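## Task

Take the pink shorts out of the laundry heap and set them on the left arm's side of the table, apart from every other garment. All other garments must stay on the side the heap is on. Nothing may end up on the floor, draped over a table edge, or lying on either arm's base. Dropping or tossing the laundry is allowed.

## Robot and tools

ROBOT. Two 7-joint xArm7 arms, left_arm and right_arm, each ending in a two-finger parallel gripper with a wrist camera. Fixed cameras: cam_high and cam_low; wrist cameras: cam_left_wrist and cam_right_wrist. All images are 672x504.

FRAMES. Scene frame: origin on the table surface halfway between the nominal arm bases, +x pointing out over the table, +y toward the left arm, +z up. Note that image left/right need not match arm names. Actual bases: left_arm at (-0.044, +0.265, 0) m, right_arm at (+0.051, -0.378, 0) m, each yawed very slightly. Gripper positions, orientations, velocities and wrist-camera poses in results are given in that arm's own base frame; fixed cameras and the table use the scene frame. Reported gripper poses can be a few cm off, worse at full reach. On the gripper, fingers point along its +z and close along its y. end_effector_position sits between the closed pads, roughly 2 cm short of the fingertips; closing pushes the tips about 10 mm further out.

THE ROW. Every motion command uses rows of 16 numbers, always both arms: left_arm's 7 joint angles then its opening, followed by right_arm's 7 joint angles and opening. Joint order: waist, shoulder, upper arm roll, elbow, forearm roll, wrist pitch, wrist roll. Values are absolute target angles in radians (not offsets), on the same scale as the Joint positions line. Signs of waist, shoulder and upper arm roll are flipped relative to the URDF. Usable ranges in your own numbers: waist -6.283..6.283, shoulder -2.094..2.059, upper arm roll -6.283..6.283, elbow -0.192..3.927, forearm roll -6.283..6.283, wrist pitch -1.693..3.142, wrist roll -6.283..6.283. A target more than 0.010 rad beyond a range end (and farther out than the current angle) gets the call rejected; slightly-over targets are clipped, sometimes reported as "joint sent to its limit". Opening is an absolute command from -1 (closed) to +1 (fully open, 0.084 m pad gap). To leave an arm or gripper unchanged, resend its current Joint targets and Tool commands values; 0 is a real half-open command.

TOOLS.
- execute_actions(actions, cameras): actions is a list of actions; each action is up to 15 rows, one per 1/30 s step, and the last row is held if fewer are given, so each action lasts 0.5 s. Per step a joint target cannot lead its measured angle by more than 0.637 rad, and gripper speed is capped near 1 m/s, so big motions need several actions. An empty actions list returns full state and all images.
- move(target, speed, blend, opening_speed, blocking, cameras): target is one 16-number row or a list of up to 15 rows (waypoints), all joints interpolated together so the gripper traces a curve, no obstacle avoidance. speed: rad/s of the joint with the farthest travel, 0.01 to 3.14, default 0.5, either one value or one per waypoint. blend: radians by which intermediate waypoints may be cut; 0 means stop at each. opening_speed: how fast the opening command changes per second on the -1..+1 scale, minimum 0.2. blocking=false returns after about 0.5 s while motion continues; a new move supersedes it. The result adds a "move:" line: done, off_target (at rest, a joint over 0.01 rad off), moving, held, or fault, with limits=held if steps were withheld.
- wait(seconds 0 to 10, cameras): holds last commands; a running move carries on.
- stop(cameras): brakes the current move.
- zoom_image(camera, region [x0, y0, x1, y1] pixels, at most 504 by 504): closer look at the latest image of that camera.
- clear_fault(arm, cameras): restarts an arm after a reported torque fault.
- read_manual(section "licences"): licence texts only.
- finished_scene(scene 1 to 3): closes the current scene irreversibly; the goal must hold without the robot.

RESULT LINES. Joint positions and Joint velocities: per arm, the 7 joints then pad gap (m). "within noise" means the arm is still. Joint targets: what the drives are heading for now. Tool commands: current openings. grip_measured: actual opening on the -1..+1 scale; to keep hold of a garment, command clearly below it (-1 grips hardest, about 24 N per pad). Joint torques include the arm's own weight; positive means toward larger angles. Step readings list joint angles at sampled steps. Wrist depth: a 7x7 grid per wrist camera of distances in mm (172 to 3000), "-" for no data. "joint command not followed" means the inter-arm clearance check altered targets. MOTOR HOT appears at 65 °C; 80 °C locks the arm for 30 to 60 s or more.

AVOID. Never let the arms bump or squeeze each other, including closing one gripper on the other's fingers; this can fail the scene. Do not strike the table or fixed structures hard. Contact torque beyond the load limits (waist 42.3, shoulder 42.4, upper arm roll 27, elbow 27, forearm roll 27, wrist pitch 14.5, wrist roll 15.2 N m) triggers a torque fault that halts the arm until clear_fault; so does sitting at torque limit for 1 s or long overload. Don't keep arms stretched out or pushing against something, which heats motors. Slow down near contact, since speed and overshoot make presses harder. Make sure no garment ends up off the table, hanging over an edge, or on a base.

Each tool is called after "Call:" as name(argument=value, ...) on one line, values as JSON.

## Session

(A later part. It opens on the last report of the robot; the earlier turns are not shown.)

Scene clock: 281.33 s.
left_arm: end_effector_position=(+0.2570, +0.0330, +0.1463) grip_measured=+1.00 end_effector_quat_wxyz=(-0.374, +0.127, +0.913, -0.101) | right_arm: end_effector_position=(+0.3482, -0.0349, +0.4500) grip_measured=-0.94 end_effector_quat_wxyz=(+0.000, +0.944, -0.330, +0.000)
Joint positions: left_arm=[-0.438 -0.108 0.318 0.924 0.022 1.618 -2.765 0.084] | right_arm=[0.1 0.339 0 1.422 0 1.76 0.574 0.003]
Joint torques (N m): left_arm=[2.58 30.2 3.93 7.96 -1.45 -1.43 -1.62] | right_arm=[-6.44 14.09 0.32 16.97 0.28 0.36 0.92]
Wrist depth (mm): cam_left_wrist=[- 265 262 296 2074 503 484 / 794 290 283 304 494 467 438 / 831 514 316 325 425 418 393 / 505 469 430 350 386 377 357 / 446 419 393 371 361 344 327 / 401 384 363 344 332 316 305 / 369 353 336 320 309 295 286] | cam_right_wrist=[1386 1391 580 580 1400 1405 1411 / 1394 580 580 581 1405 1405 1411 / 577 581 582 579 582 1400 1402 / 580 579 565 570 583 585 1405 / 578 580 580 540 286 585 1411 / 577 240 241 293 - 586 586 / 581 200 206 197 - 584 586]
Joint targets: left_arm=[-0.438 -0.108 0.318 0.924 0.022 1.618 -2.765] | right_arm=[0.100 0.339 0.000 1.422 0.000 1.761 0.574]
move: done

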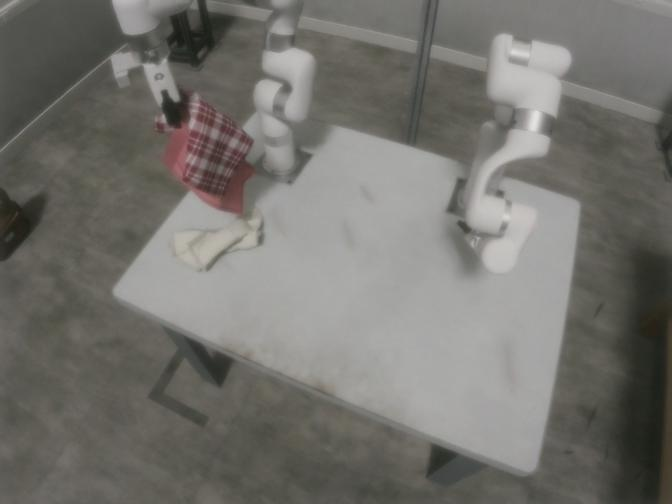

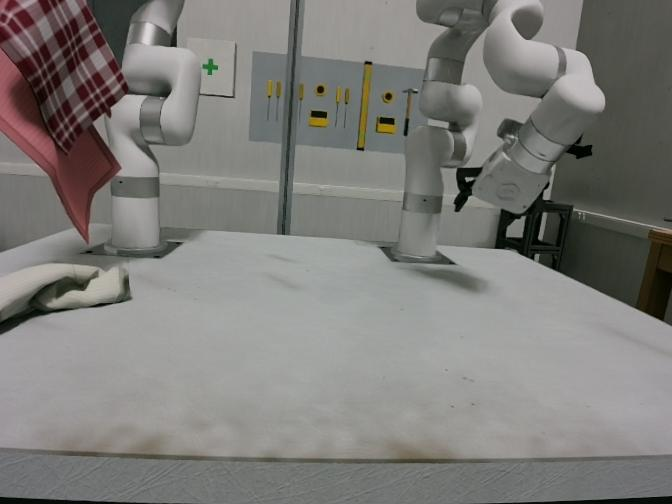

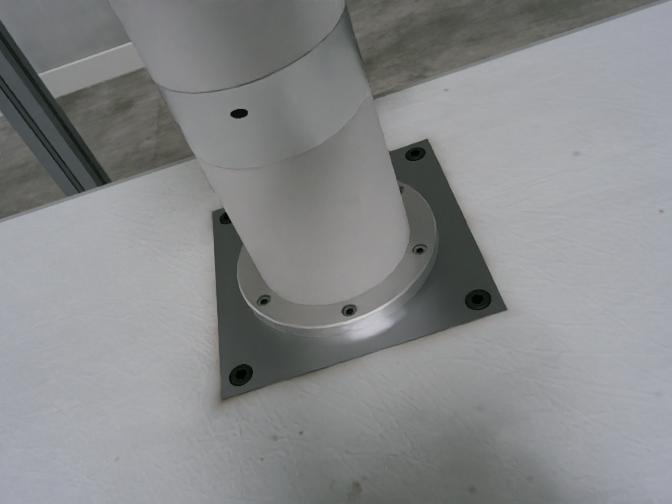

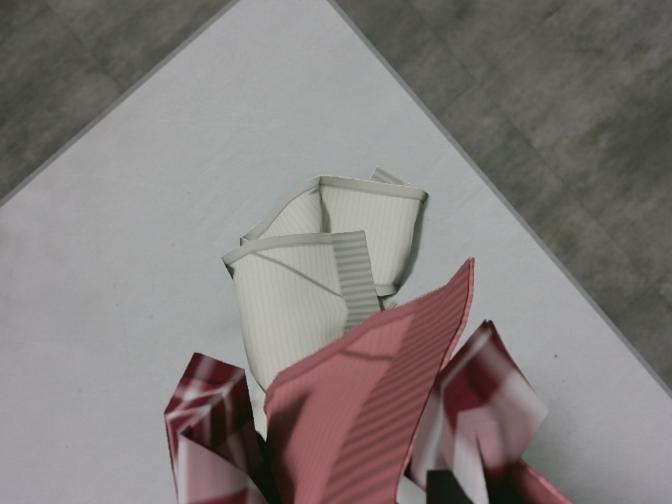

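Call:
move(target=[[-0.438,-0.108,0.318,0.924,0.022,1.618,-2.765,1,-0.5,0.3386,0,1.4219,0,1.7605,0.5735,-1],[-0.438,-0.108,0.318,0.924,0.022,1.618,-2.765,1,-0.5,-0.2212,0,0.8557,0,0.6345,0.5735,-1]], speed=0.6, blend=[0.05,0], cameras=["all"])

Scene clock: 293.57 s.
left_arm: end_effector_position=(+0.2570, +0.0330, +0.1463) grip_measured=+1.00 end_effector_quat_wxyz=(-0.374, +0.127, +0.913, -0.101) | right_arm: end_effector_position=(+0.4010, +0.2191, +0.0600) grip_measured=-0.94 end_effector_quat_wxyz=(+0.000, +0.999, -0.037, +0.000)
Joint positions: left_arm=[-0.438 -0.108 0.318 0.924 0.022 1.618 -2.765 0.084] | right_arm=[-0.5 -0.221 0 0.856 0 0.635 0.574 0.003]
Joint torques (N m): left_arm=[2.57 30.3 3.95 7.88 -1.52 -1.39 -1.67] | right_arm=[-6.61 17.61 -0.34 10.23 0.46 -2.33 1.07]
Wrist depth (mm): cam_left_wrist=[- 265 263 296 2074 502 483 / 795 291 283 304 494 468 437 / 832 513 316 326 424 418 393 / 505 468 431 350 388 377 357 / 447 421 394 371 361 344 327 / 401 383 363 344 331 316 305 / 368 353 336 320 309 295 286] | cam_right_wrist=[188 189 189 189 190 190 190 / 188 189 189 189 190 190 190 / 189 189 189 189 190 190 190 / 188 189 189 189 190 190 191 / 188 189 189 189 190 190 190 / 188 189 187 189 190 190 190 / 189 185 186 187 - 190 191]
Joint targets: left_arm=[-0.438 -0.108 0.318 0.924 0.022 1.618 -2.765] | right_arm=[-0.500 -0.221 0.000 0.856 0.000 0.635 0.574]
move: done

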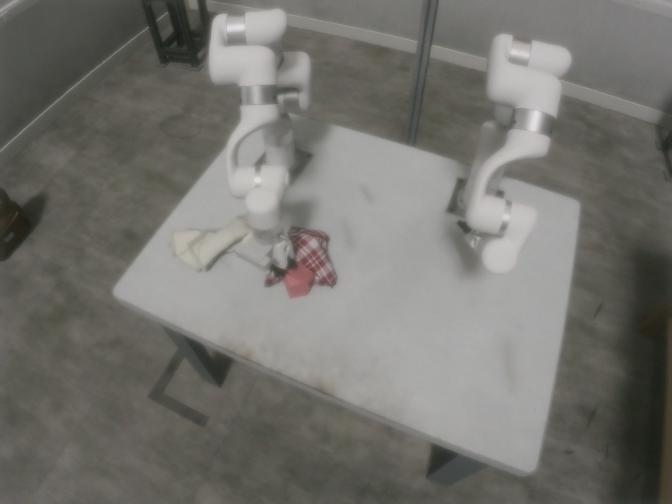

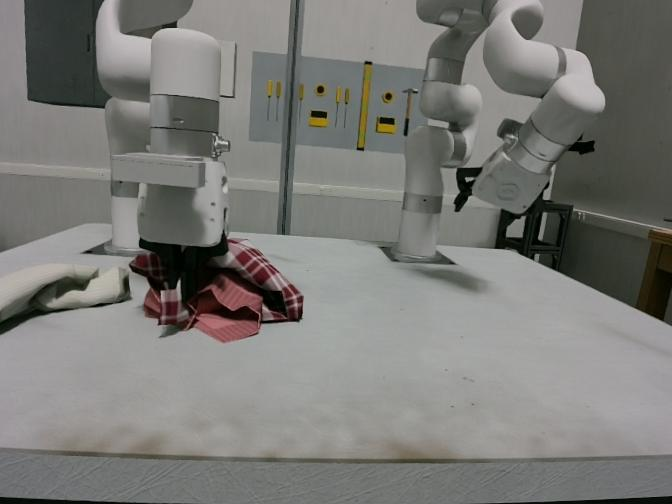

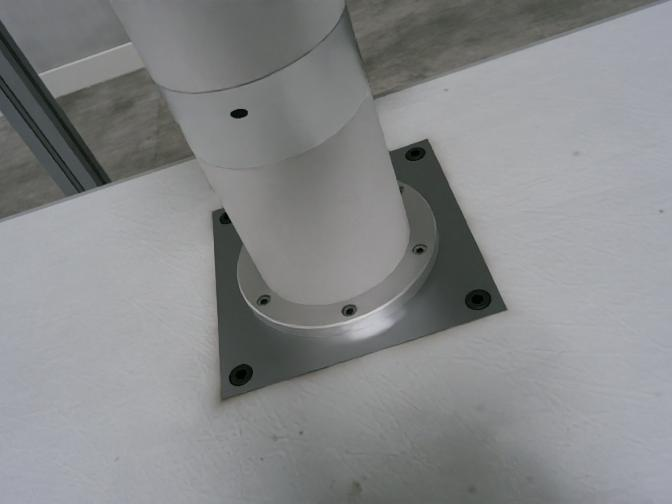

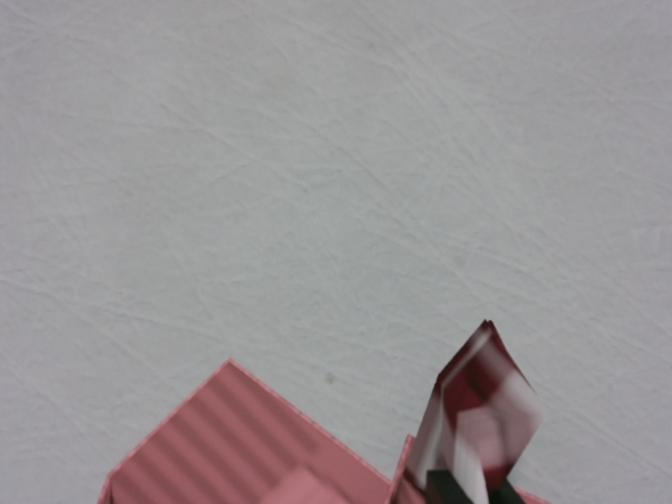

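Call:
move(target=[[-0.438,-0.108,0.318,0.924,0.022,1.618,-2.765,1,-0.5,-0.2212,0,0.8557,0,0.6345,0.5735,1],[-0.438,-0.108,0.318,0.924,0.022,1.618,-2.765,1,-0.5,0.3284,0,1.1346,0,1.463,0.5,1]], speed=0.8, cameras=["cam_right_wrist","cam_low"])

Scene clock: 306.23 s.
left_arm: end_effector_position=(+0.2570, +0.0330, +0.1463) grip_measured=+1.00 end_effector_quat_wxyz=(-0.374, +0.127, +0.913, -0.101) | right_arm: end_effector_position=(+0.3335, +0.1822, +0.3499) grip_measured=+1.00 end_effector_quat_wxyz=(+0.000, +1.000, +0.000, +0.000)
Joint positions: left_arm=[-0.438 -0.108 0.318 0.924 0.022 1.618 -2.765 0.084] | right_arm=[-0.5 0.328 0 1.135 0 1.463 0.5 0.084]
Joint torques (N m): left_arm=[2.61 30.28 3.85 8.13 -1.51 -1.42 -1.58] | right_arm=[-6.34 15.36 -0.89 17.99 0.31 0.38 -0.63]
Wrist depth (mm): cam_left_wrist=[- 265 263 297 2099 502 484 / 800 291 283 304 492 467 437 / 834 514 316 325 424 418 394 / 506 470 431 350 387 377 357 / 448 420 393 371 361 343 326 / 400 384 363 344 331 315 306 / 368 354 335 320 308 295 286] | cam_right_wrist=[478 480 481 481 480 483 483 / 478 478 480 481 481 482 482 / 479 479 480 481 482 482 440 / 479 479 477 442 482 482 429 / 479 435 390 373 415 458 432 / 479 479 385 393 482 463 484 / 479 479 414 458 482 480 484]
Joint targets: left_arm=[-0.438 -0.108 0.318 0.924 0.022 1.618 -2.765] | right_arm=[-0.500 0.328 0.000 1.135 0.000 1.463 0.500]
move: done
Images, in order (width x height): cam_low 672x504, cam_right_wrist 672x504.

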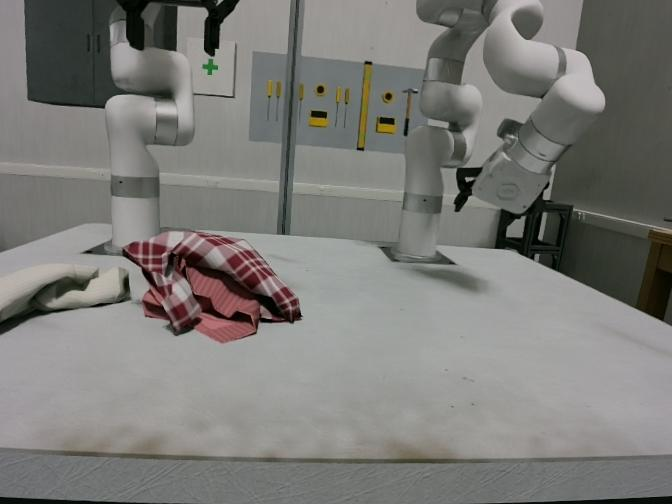

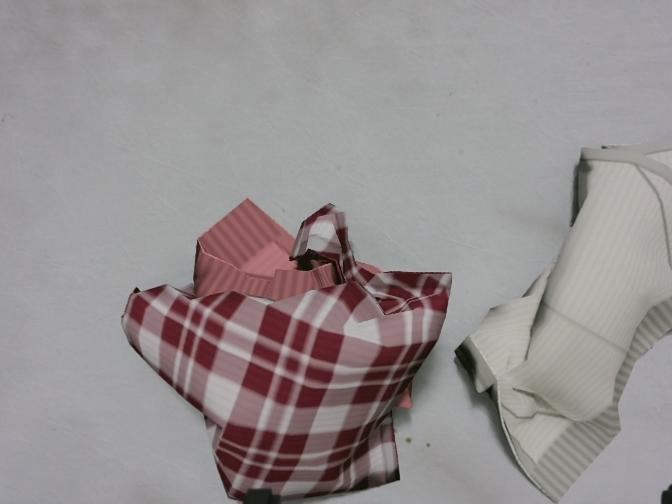

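Call:
zoom_image(camera="cam_right_wrist", region=[110, 180, 470, 420])

Call:
zoom_image(camera="cam_low", region=[100, 210, 340, 360])

Scaled by 1.400 from the camera's 672x504 image, which has a finer 960x720 frame.

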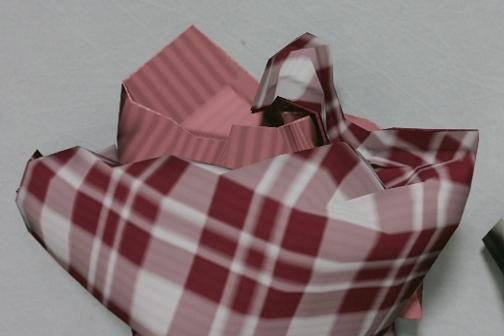

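Scaled by 2.100 from the camera's 672x504 image, which has a finer 960x720 frame.

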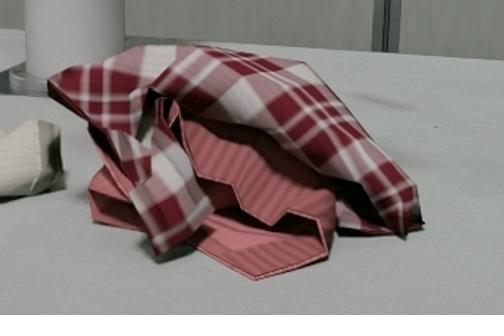

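Call:
move(target=[-0.438,-0.108,0.318,0.924,0.022,1.618,-2.765,1,-0.7451,-0.1512,0,1.003,0,0.8518,-0.402,0.3], speed=0.8, cameras=["cam_right_wrist","cam_low"])

Scene clock: 330.90 s.
left_arm: end_effector_position=(+0.2570, +0.0330, +0.1463) grip_measured=+1.00 end_effector_quat_wxyz=(-0.374, +0.127, +0.913, -0.101) | right_arm: end_effector_position=(+0.3534, +0.3260, +0.1300) grip_measured=+0.29 end_effector_quat_wxyz=(+0.000, +0.840, +0.543, +0.000)
Joint positions: left_arm=[-0.438 -0.108 0.318 0.924 0.022 1.618 -2.765 0.084] | right_arm=[-0.745 -0.151 0 1.003 0 0.852 -0.402 0.056]
Joint torques (N m): left_arm=[2.58 30.14 3.76 7.92 -1.42 -1.39 -1.58] | right_arm=[-6.96 17.99 -0.71 12.29 0.85 -2.43 -0.69]
Wrist depth (mm): cam_left_wrist=[- 265 263 296 2068 502 483 / 796 291 283 305 493 468 438 / 831 515 316 325 425 417 394 / 505 470 430 350 387 377 357 / 447 419 393 370 361 344 327 / 400 383 363 344 331 316 305 / 369 354 336 320 309 295 285] | cam_right_wrist=[259 259 259 259 260 260 261 / 258 259 259 259 260 260 261 / 258 259 259 260 260 260 261 / 258 259 259 260 260 261 261 / 259 259 259 260 260 261 261 / 259 259 259 225 216 260 261 / 259 259 259 207 201 236 258]
Joint targets: left_arm=[-0.438 -0.108 0.318 0.924 0.022 1.618 -2.765] | right_arm=[-0.745 -0.151 0.000 1.003 0.000 0.852 -0.402]
move: done
Images, in order (width x height): cam_low 672x504, cam_right_wrist 672x504.

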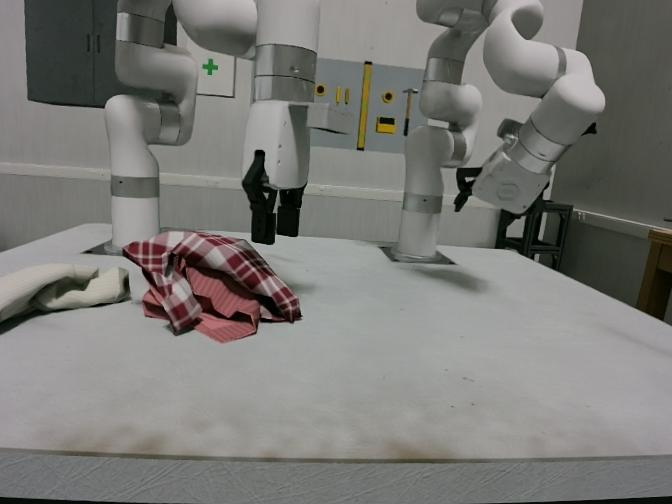

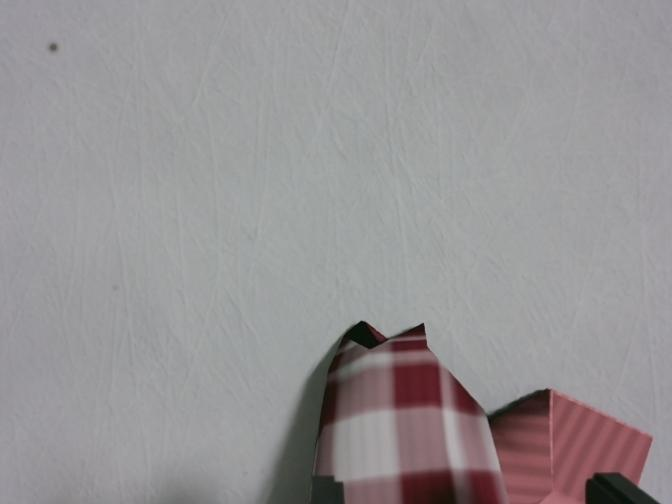

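Call:
move(target=[[-0.438,-0.108,0.318,0.924,0.022,1.618,-2.765,1,-0.7566,-0.3358,0,0.9321,0,0.5963,-0.39,0.4],[-0.438,-0.108,0.318,0.924,0.022,1.618,-2.765,1,-0.7566,-0.3358,0,0.9321,0,0.5963,-0.39,-1]], speed=0.3, opening_speed=1.5, cameras=["cam_right_wrist"])

Call:
move(target=[-0.438,-0.108,0.318,0.924,0.022,1.618,-2.765,1,-0.7566,0.2315,0,1.3678,0,1.5993,-0.39,-1], speed=0.5, cameras=["cam_high","cam_low","cam_right_wrist"])

Scene clock: 348.77 s.
left_arm: end_effector_position=(+0.2570, +0.0330, +0.1463) grip_measured=+1.00 end_effector_quat_wxyz=(-0.374, +0.127, +0.913, -0.101) | right_arm: end_effector_position=(+0.3480, +0.3285, +0.0350) grip_measured=-0.92 end_effector_quat_wxyz=(+0.000, +0.840, +0.542, +0.000)
Joint positions: left_arm=[-0.438 -0.108 0.318 0.924 0.022 1.618 -2.765 0.084] | right_arm=[-0.757 -0.336 0 0.932 0 0.596 -0.39 0.003]
Joint torques (N m): left_arm=[2.68 29.88 3.78 7.89 -1.44 -1.4 -1.68] | right_arm=[-5.98 19.08 1.96 10.18 0.86 -2.06 0.73]
Wrist depth (mm): cam_left_wrist=[- 265 263 296 2074 502 485 / 794 290 283 304 494 467 438 / 830 515 317 325 424 418 393 / 505 470 431 350 387 378 357 / 447 420 393 371 361 344 327 / 401 384 362 344 331 316 305 / 369 353 335 320 309 295 285] | cam_right_wrist=[- - - - - - - / - - - - - - - / - - - - - - - / - - - - - - - / - - - - - - - / - - - - - - - / - - - - - - -]
Joint targets: left_arm=[-0.438 -0.108 0.318 0.924 0.022 1.618 -2.765] | right_arm=[-0.757 -0.336 0.000 0.932 0.000 0.596 -0.390]
move: done
Images, in order (width x height): cam_right_wrist 672x504.

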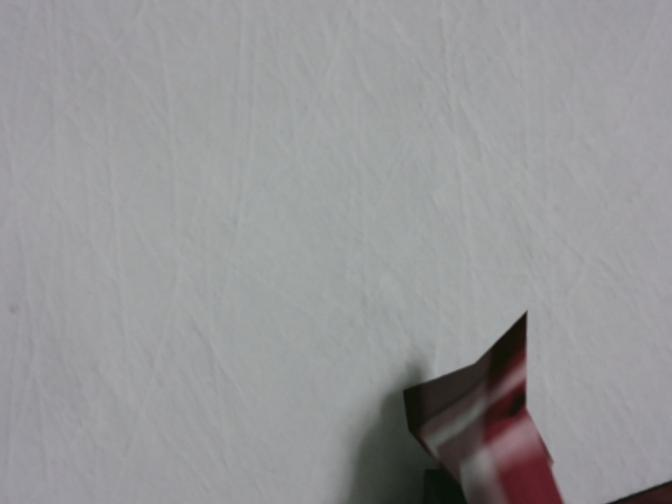

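Scene clock: 351.30 s.
left_arm: end_effector_position=(+0.2570, +0.0330, +0.1463) grip_measured=+1.00 end_effector_quat_wxyz=(-0.374, +0.127, +0.913, -0.101) | right_arm: end_effector_position=(+0.2909, +0.2746, +0.3999) grip_measured=-0.92 end_effector_quat_wxyz=(+0.000, +0.840, +0.542, +0.000)
Joint positions: left_arm=[-0.438 -0.108 0.318 0.924 0.022 1.618 -2.765 0.084] | right_arm=[-0.757 0.231 0 1.368 0 1.599 -0.39 0.003]
Joint torques (N m): left_arm=[2.73 30.23 3.77 8.15 -1.35 -1.4 -1.63] | right_arm=[-4.29 16.79 0.63 17.92 0.64 0.44 0.81]
Wrist depth (mm): cam_left_wrist=[- 265 263 296 2074 503 484 / 794 291 283 304 493 467 437 / 836 515 317 325 425 417 393 / 505 470 430 350 388 377 357 / 448 419 393 372 361 344 327 / 402 384 363 344 331 316 305 / 368 354 336 320 309 295 285] | cam_right_wrist=[529 530 530 530 532 532 534 / 530 529 531 530 532 532 534 / 530 529 530 531 532 532 532 / 530 529 530 532 529 534 534 / 530 530 531 531 472 532 533 / 530 531 531 532 - 495 533 / - - - - - 534 535]
Joint targets: left_arm=[-0.438 -0.108 0.318 0.924 0.022 1.618 -2.765] | right_arm=[-0.757 0.232 0.000 1.368 0.000 1.599 -0.390]
move: done
Images, in order (width x height): cam_high 672x504, cam_low 672x504, cam_right_wrist 672x504.

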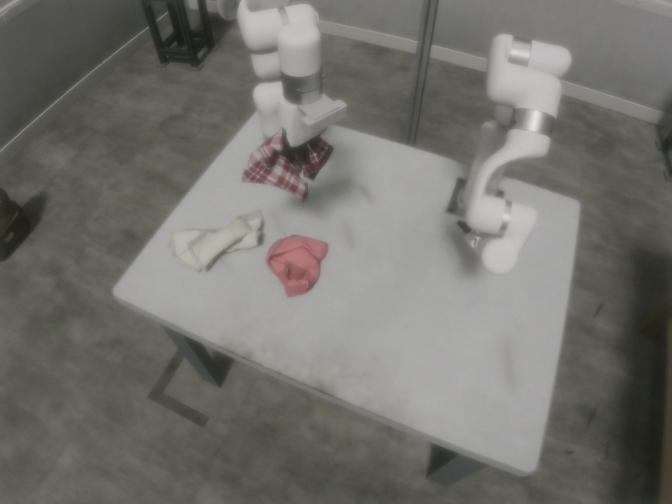

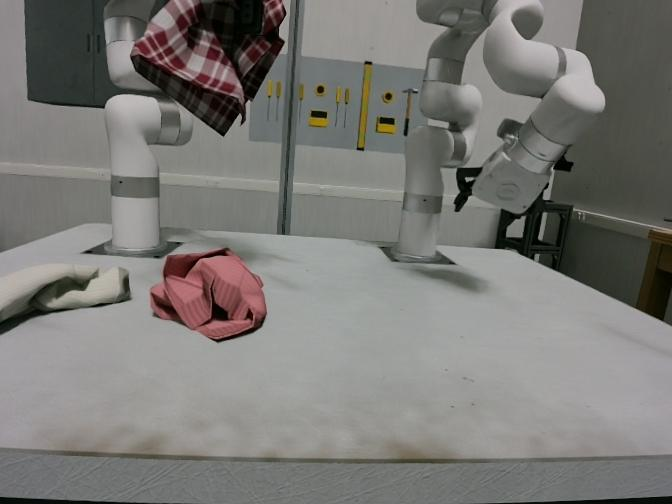

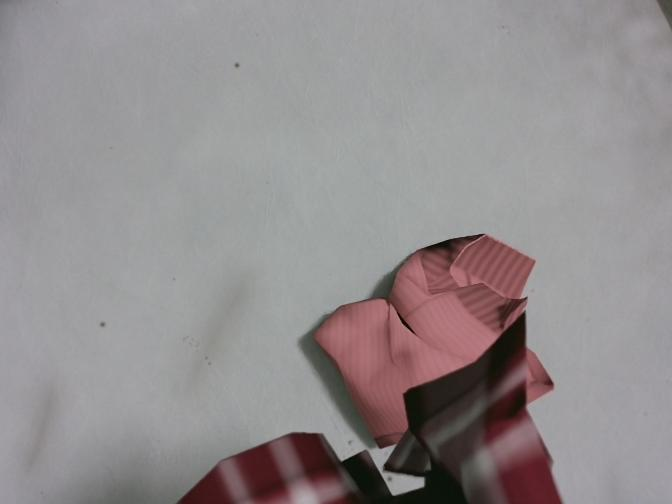

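Call:
move(target=[[-0.438,-0.108,0.318,0.924,0.022,1.618,-2.765,1,0,0.2315,0,1.3678,0,1.5993,-0.39,-1],[-0.438,-0.108,0.318,0.924,0.022,1.618,-2.765,1,0,0.4757,0,0.3343,0,0.81,0,-1],[-0.438,-0.108,0.318,0.924,0.022,1.618,-2.765,1,0,0.4757,0,0.3343,0,0.81,0,0.6],[-0.438,-0.108,0.318,0.924,0.022,1.618,-2.765,1,-0.1,0.4048,0,0.9277,0,1.3325,0.2,0.6],[-0.438,-0.108,0.318,0.924,0.022,1.618,-2.765,1,-0.62,0.4048,0,0.9277,0,1.3325,0.62,0.6]], speed=0.9, blend=[0.08,0,0,0.1,0], opening_speed=3, cameras=["cam_high","cam_low","cam_right_wrist"])

Scene clock: 377.37 s.
left_arm: end_effector_position=(+0.2570, +0.0330, +0.1463) grip_measured=+1.00 end_effector_quat_wxyz=(-0.374, +0.127, +0.913, -0.101) | right_arm: end_effector_position=(+0.2930, +0.2092, +0.3000) grip_measured=+0.59 end_effector_quat_wxyz=(+0.000, +1.000, +0.000, +0.000)
Joint positions: left_arm=[-0.438 -0.108 0.318 0.924 0.022 1.618 -2.765 0.084] | right_arm=[-0.62 0.405 0 0.928 0 1.333 0.62 0.069]
Joint torques (N m): left_arm=[2.55 30.09 3.77 7.95 -1.29 -1.36 -1.61] | right_arm=[-6.85 7.88 2.1 18.26 1.04 0.34 1.17]
Wrist depth (mm): cam_left_wrist=[- 265 263 296 2050 501 484 / 796 290 283 304 495 467 437 / 836 514 316 325 424 417 393 / 504 470 430 350 387 376 357 / 447 419 393 371 362 344 327 / 400 384 362 344 332 316 305 / 369 354 336 320 308 295 285] | cam_right_wrist=[428 429 430 431 431 431 432 / 429 429 429 430 432 431 433 / 428 430 427 430 431 432 433 / 427 428 407 348 389 431 377 / 428 429 384 351 392 432 397 / 429 429 400 395 431 432 384 / 428 430 430 431 432 433 379]
Joint targets: left_arm=[-0.438 -0.108 0.318 0.924 0.022 1.618 -2.765] | right_arm=[-0.620 0.405 0.000 0.928 0.000 1.333 0.620]
move: done
Images, in order (width x height): cam_high 672x504, cam_low 672x504, cam_right_wrist 672x504.

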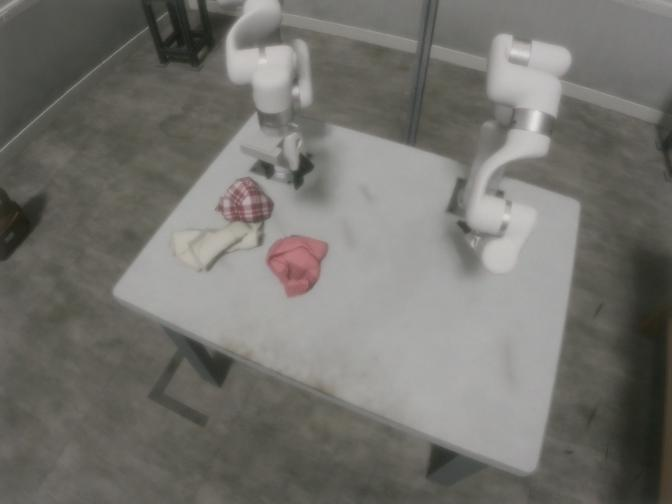

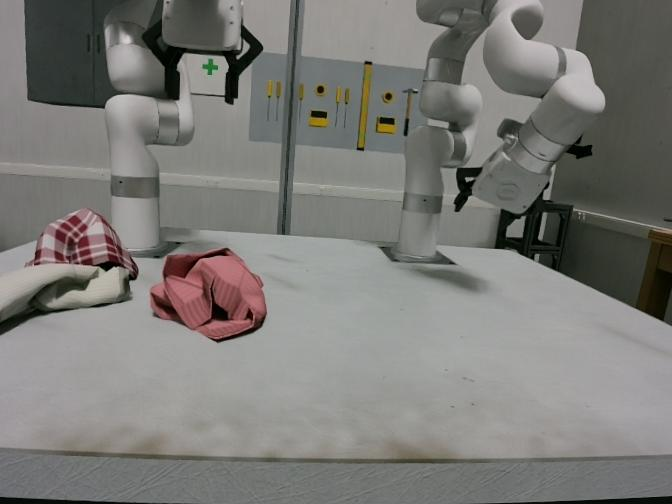

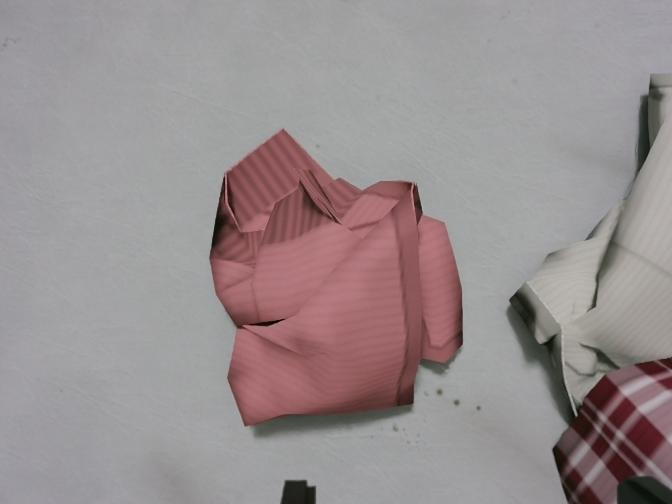

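Call:
move(target=[[-0.438,-0.108,0.318,0.924,0.022,1.618,-2.765,1,-0.5886,0.001,0,0.7805,0,0.7815,0.5886,0.8],[-0.438,-0.108,0.318,0.924,0.022,1.618,-2.765,1,-0.5886,-0.1723,0,0.7276,0,0.5553,0.5886,0.8],[-0.438,-0.108,0.318,0.924,0.022,1.618,-2.765,1,-0.5886,-0.1723,0,0.7276,0,0.5553,0.5886,-1]], speed=[0.8,0.4,0.4], blend=[0.02,0,0], opening_speed=2, cameras=["cam_right_wrist"])

Call:
move(target=[-0.438,-0.108,0.318,0.924,0.022,1.618,-2.765,1,-0.7,0.2315,0,1.3678,0,1.5993,0.7,-1], speed=0.8, cameras=["cam_high","cam_low"])

Scene clock: 394.90 s.
left_arm: end_effector_position=(+0.2570, +0.0330, +0.1463) grip_measured=+1.00 end_effector_quat_wxyz=(-0.374, +0.127, +0.913, -0.101) | right_arm: end_effector_position=(+0.3530, +0.2356, +0.0450) grip_measured=-0.84 end_effector_quat_wxyz=(+0.000, +1.000, +0.000, +0.000)
Joint positions: left_arm=[-0.438 -0.108 0.318 0.924 0.022 1.618 -2.765 0.084] | right_arm=[-0.589 -0.172 0 0.728 0 0.555 0.589 0.007]
Joint torques (N m): left_arm=[2.44 30.13 3.72 7.97 -1.26 -1.35 -1.61] | right_arm=[5.51 15.19 0.32 9.45 1.19 -1.9 -0.42]
Wrist depth (mm): cam_left_wrist=[- 265 263 296 2068 501 483 / 801 290 283 304 494 467 437 / 838 512 317 326 425 416 392 / 503 469 431 350 387 376 357 / 448 419 393 371 361 344 327 / 400 383 362 344 331 316 305 / 368 354 336 320 308 296 286] | cam_right_wrist=[173 174 174 174 175 175 175 / 173 174 174 174 175 175 175 / 174 174 174 174 175 175 175 / 174 174 174 - 175 175 175 / 173 174 - - - - 175 / 173 - - - - - - / 174 - - - - - -]
Joint targets: left_arm=[-0.438 -0.108 0.318 0.924 0.022 1.618 -2.765] | right_arm=[-0.589 -0.172 0.000 0.728 0.000 0.555 0.589]
move: done
Images, in order (width x height): cam_right_wrist 672x504.

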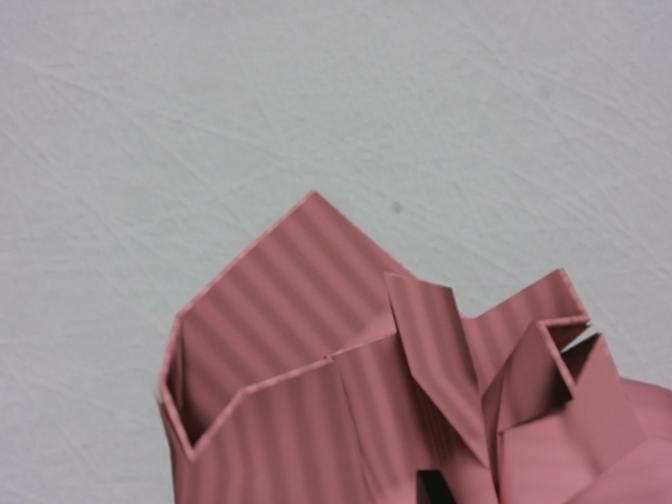

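Scene clock: 396.80 s.
left_arm: end_effector_position=(+0.2570, +0.0330, +0.1463) grip_measured=+1.00 end_effector_quat_wxyz=(-0.374, +0.127, +0.913, -0.101) | right_arm: end_effector_position=(+0.3060, +0.2577, +0.3999) grip_measured=-0.84 end_effector_quat_wxyz=(+0.000, +1.000, +0.000, +0.000)
Joint positions: left_arm=[-0.438 -0.108 0.318 0.924 0.022 1.618 -2.765 0.084] | right_arm=[-0.7 0.231 0 1.368 0 1.599 0.7 0.007]
Joint torques (N m): left_arm=[2.58 30.15 3.81 7.96 -1.19 -1.38 -1.49] | right_arm=[-6.37 17.01 -1.55 17.87 1.21 0.33 1]
Wrist depth (mm): cam_left_wrist=[- 265 263 296 2080 502 485 / 798 291 283 304 493 467 437 / 835 515 316 325 423 418 393 / 504 469 431 350 387 378 357 / 448 419 393 372 361 344 327 / 401 384 363 344 331 316 305 / 368 354 336 320 309 295 286] | cam_right_wrist=[528 529 530 530 532 532 535 / 527 529 529 531 532 533 533 / 526 529 530 530 533 533 534 / 529 529 531 530 - 207 478 / 528 528 - - - - 495 / 528 - - - - - - / 529 - - - - - -]
Joint targets: left_arm=[-0.438 -0.108 0.318 0.924 0.022 1.618 -2.765] | right_arm=[-0.700 0.232 0.000 1.368 0.000 1.599 0.700]
move: done
Images, in order (width x height): cam_high 672x504, cam_low 672x504.

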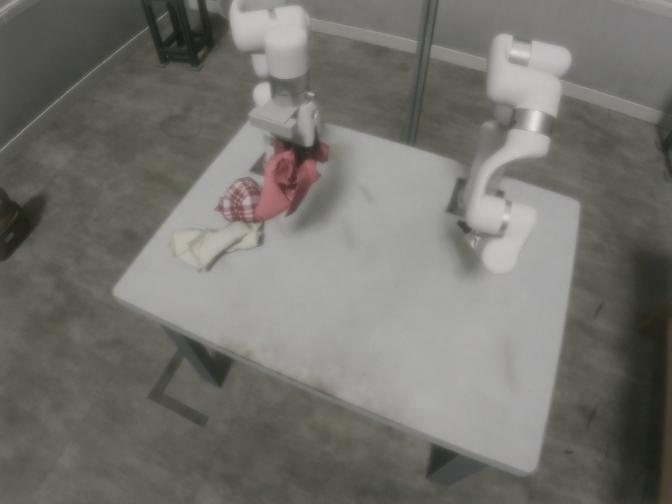

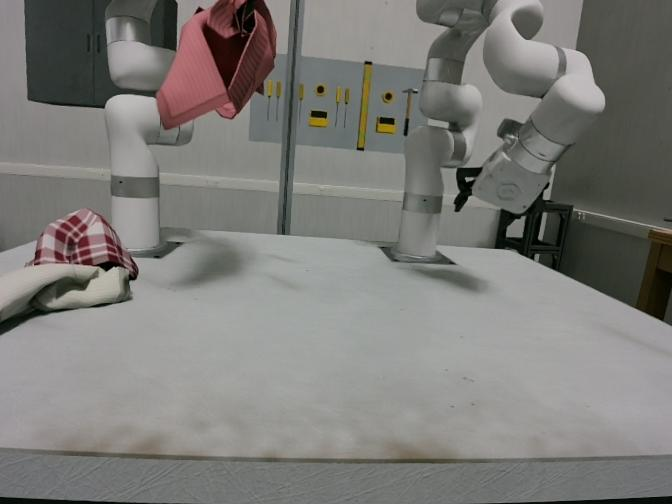

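Call:
move(target=[[-0.438,-0.108,0.318,0.924,0.022,1.618,-2.765,1,-0.983,-0.9109,0,2.0777,0,1.1668,0.7,-1],[-0.438,-0.108,0.318,0.924,0.022,1.618,-2.765,1,-0.983,-0.9109,0,2.0777,0,1.1668,0.7,0.7],[-0.438,-0.108,0.318,0.924,0.022,1.618,-2.765,1,-0.8,0.2315,0,1.3678,0,1.5993,0.7,0.7]], speed=0.9, opening_speed=3, cameras=["cam_high","cam_low"])

Scene clock: 414.57 s.
left_arm: end_effector_position=(+0.2570, +0.0330, +0.1463) grip_measured=+1.00 end_effector_quat_wxyz=(-0.374, +0.127, +0.913, -0.101) | right_arm: end_effector_position=(+0.2787, +0.2870, +0.3999) grip_measured=+0.70 end_effector_quat_wxyz=(+0.000, +0.999, +0.050, +0.000)
Joint positions: left_arm=[-0.438 -0.108 0.318 0.924 0.022 1.618 -2.765 0.084] | right_arm=[-0.8 0.231 0 1.368 0 1.599 0.7 0.073]
Joint torques (N m): left_arm=[2.64 30.1 3.72 8 -1.22 -1.27 -1.52] | right_arm=[5.76 17.41 1.33 12.82 1.53 0.44 0.85]
Wrist depth (mm): cam_left_wrist=[- 265 263 297 2074 504 483 / 797 290 283 304 494 467 437 / 832 516 316 325 424 417 393 / 504 469 430 351 386 378 356 / 447 420 394 371 362 344 326 / 401 383 362 345 331 316 305 / 369 354 336 320 309 295 286] | cam_right_wrist=[528 530 529 531 531 533 535 / 522 528 531 532 532 534 534 / 441 530 530 531 532 533 535 / 451 529 530 532 533 533 535 / 528 528 531 531 532 533 500 / 528 530 530 532 532 533 508 / 528 529 531 532 534 532 505]
Joint targets: left_arm=[-0.438 -0.108 0.318 0.924 0.022 1.618 -2.765] | right_arm=[-0.800 0.232 0.000 1.368 0.000 1.599 0.700]
move: done
Images, in order (width x height): cam_high 672x504, cam_low 672x504.

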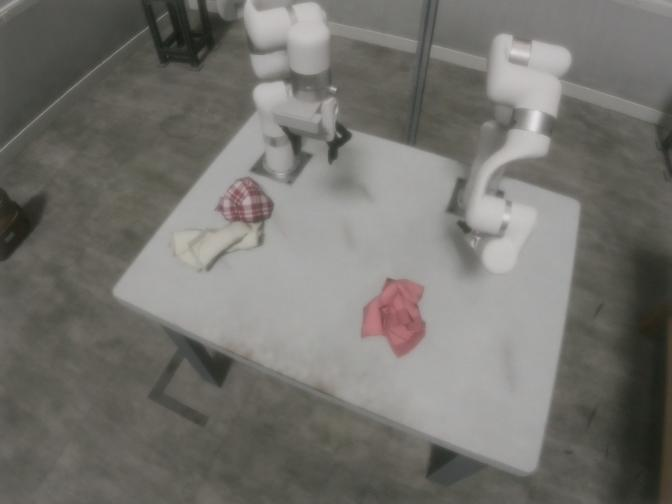

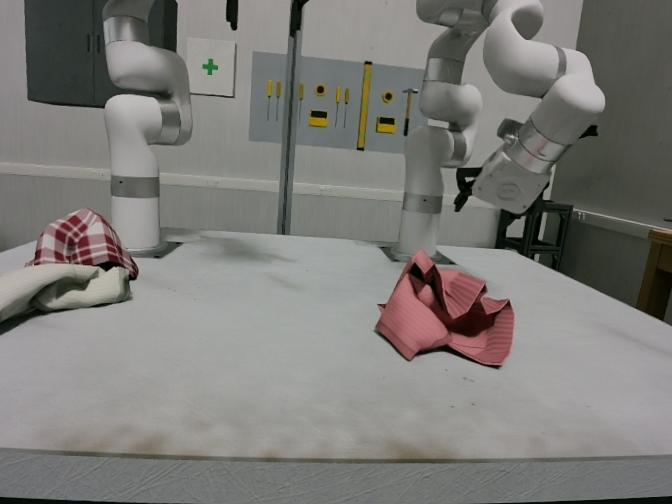

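Call:
finished_scene(scene=1)

The scene is finished: the task was done.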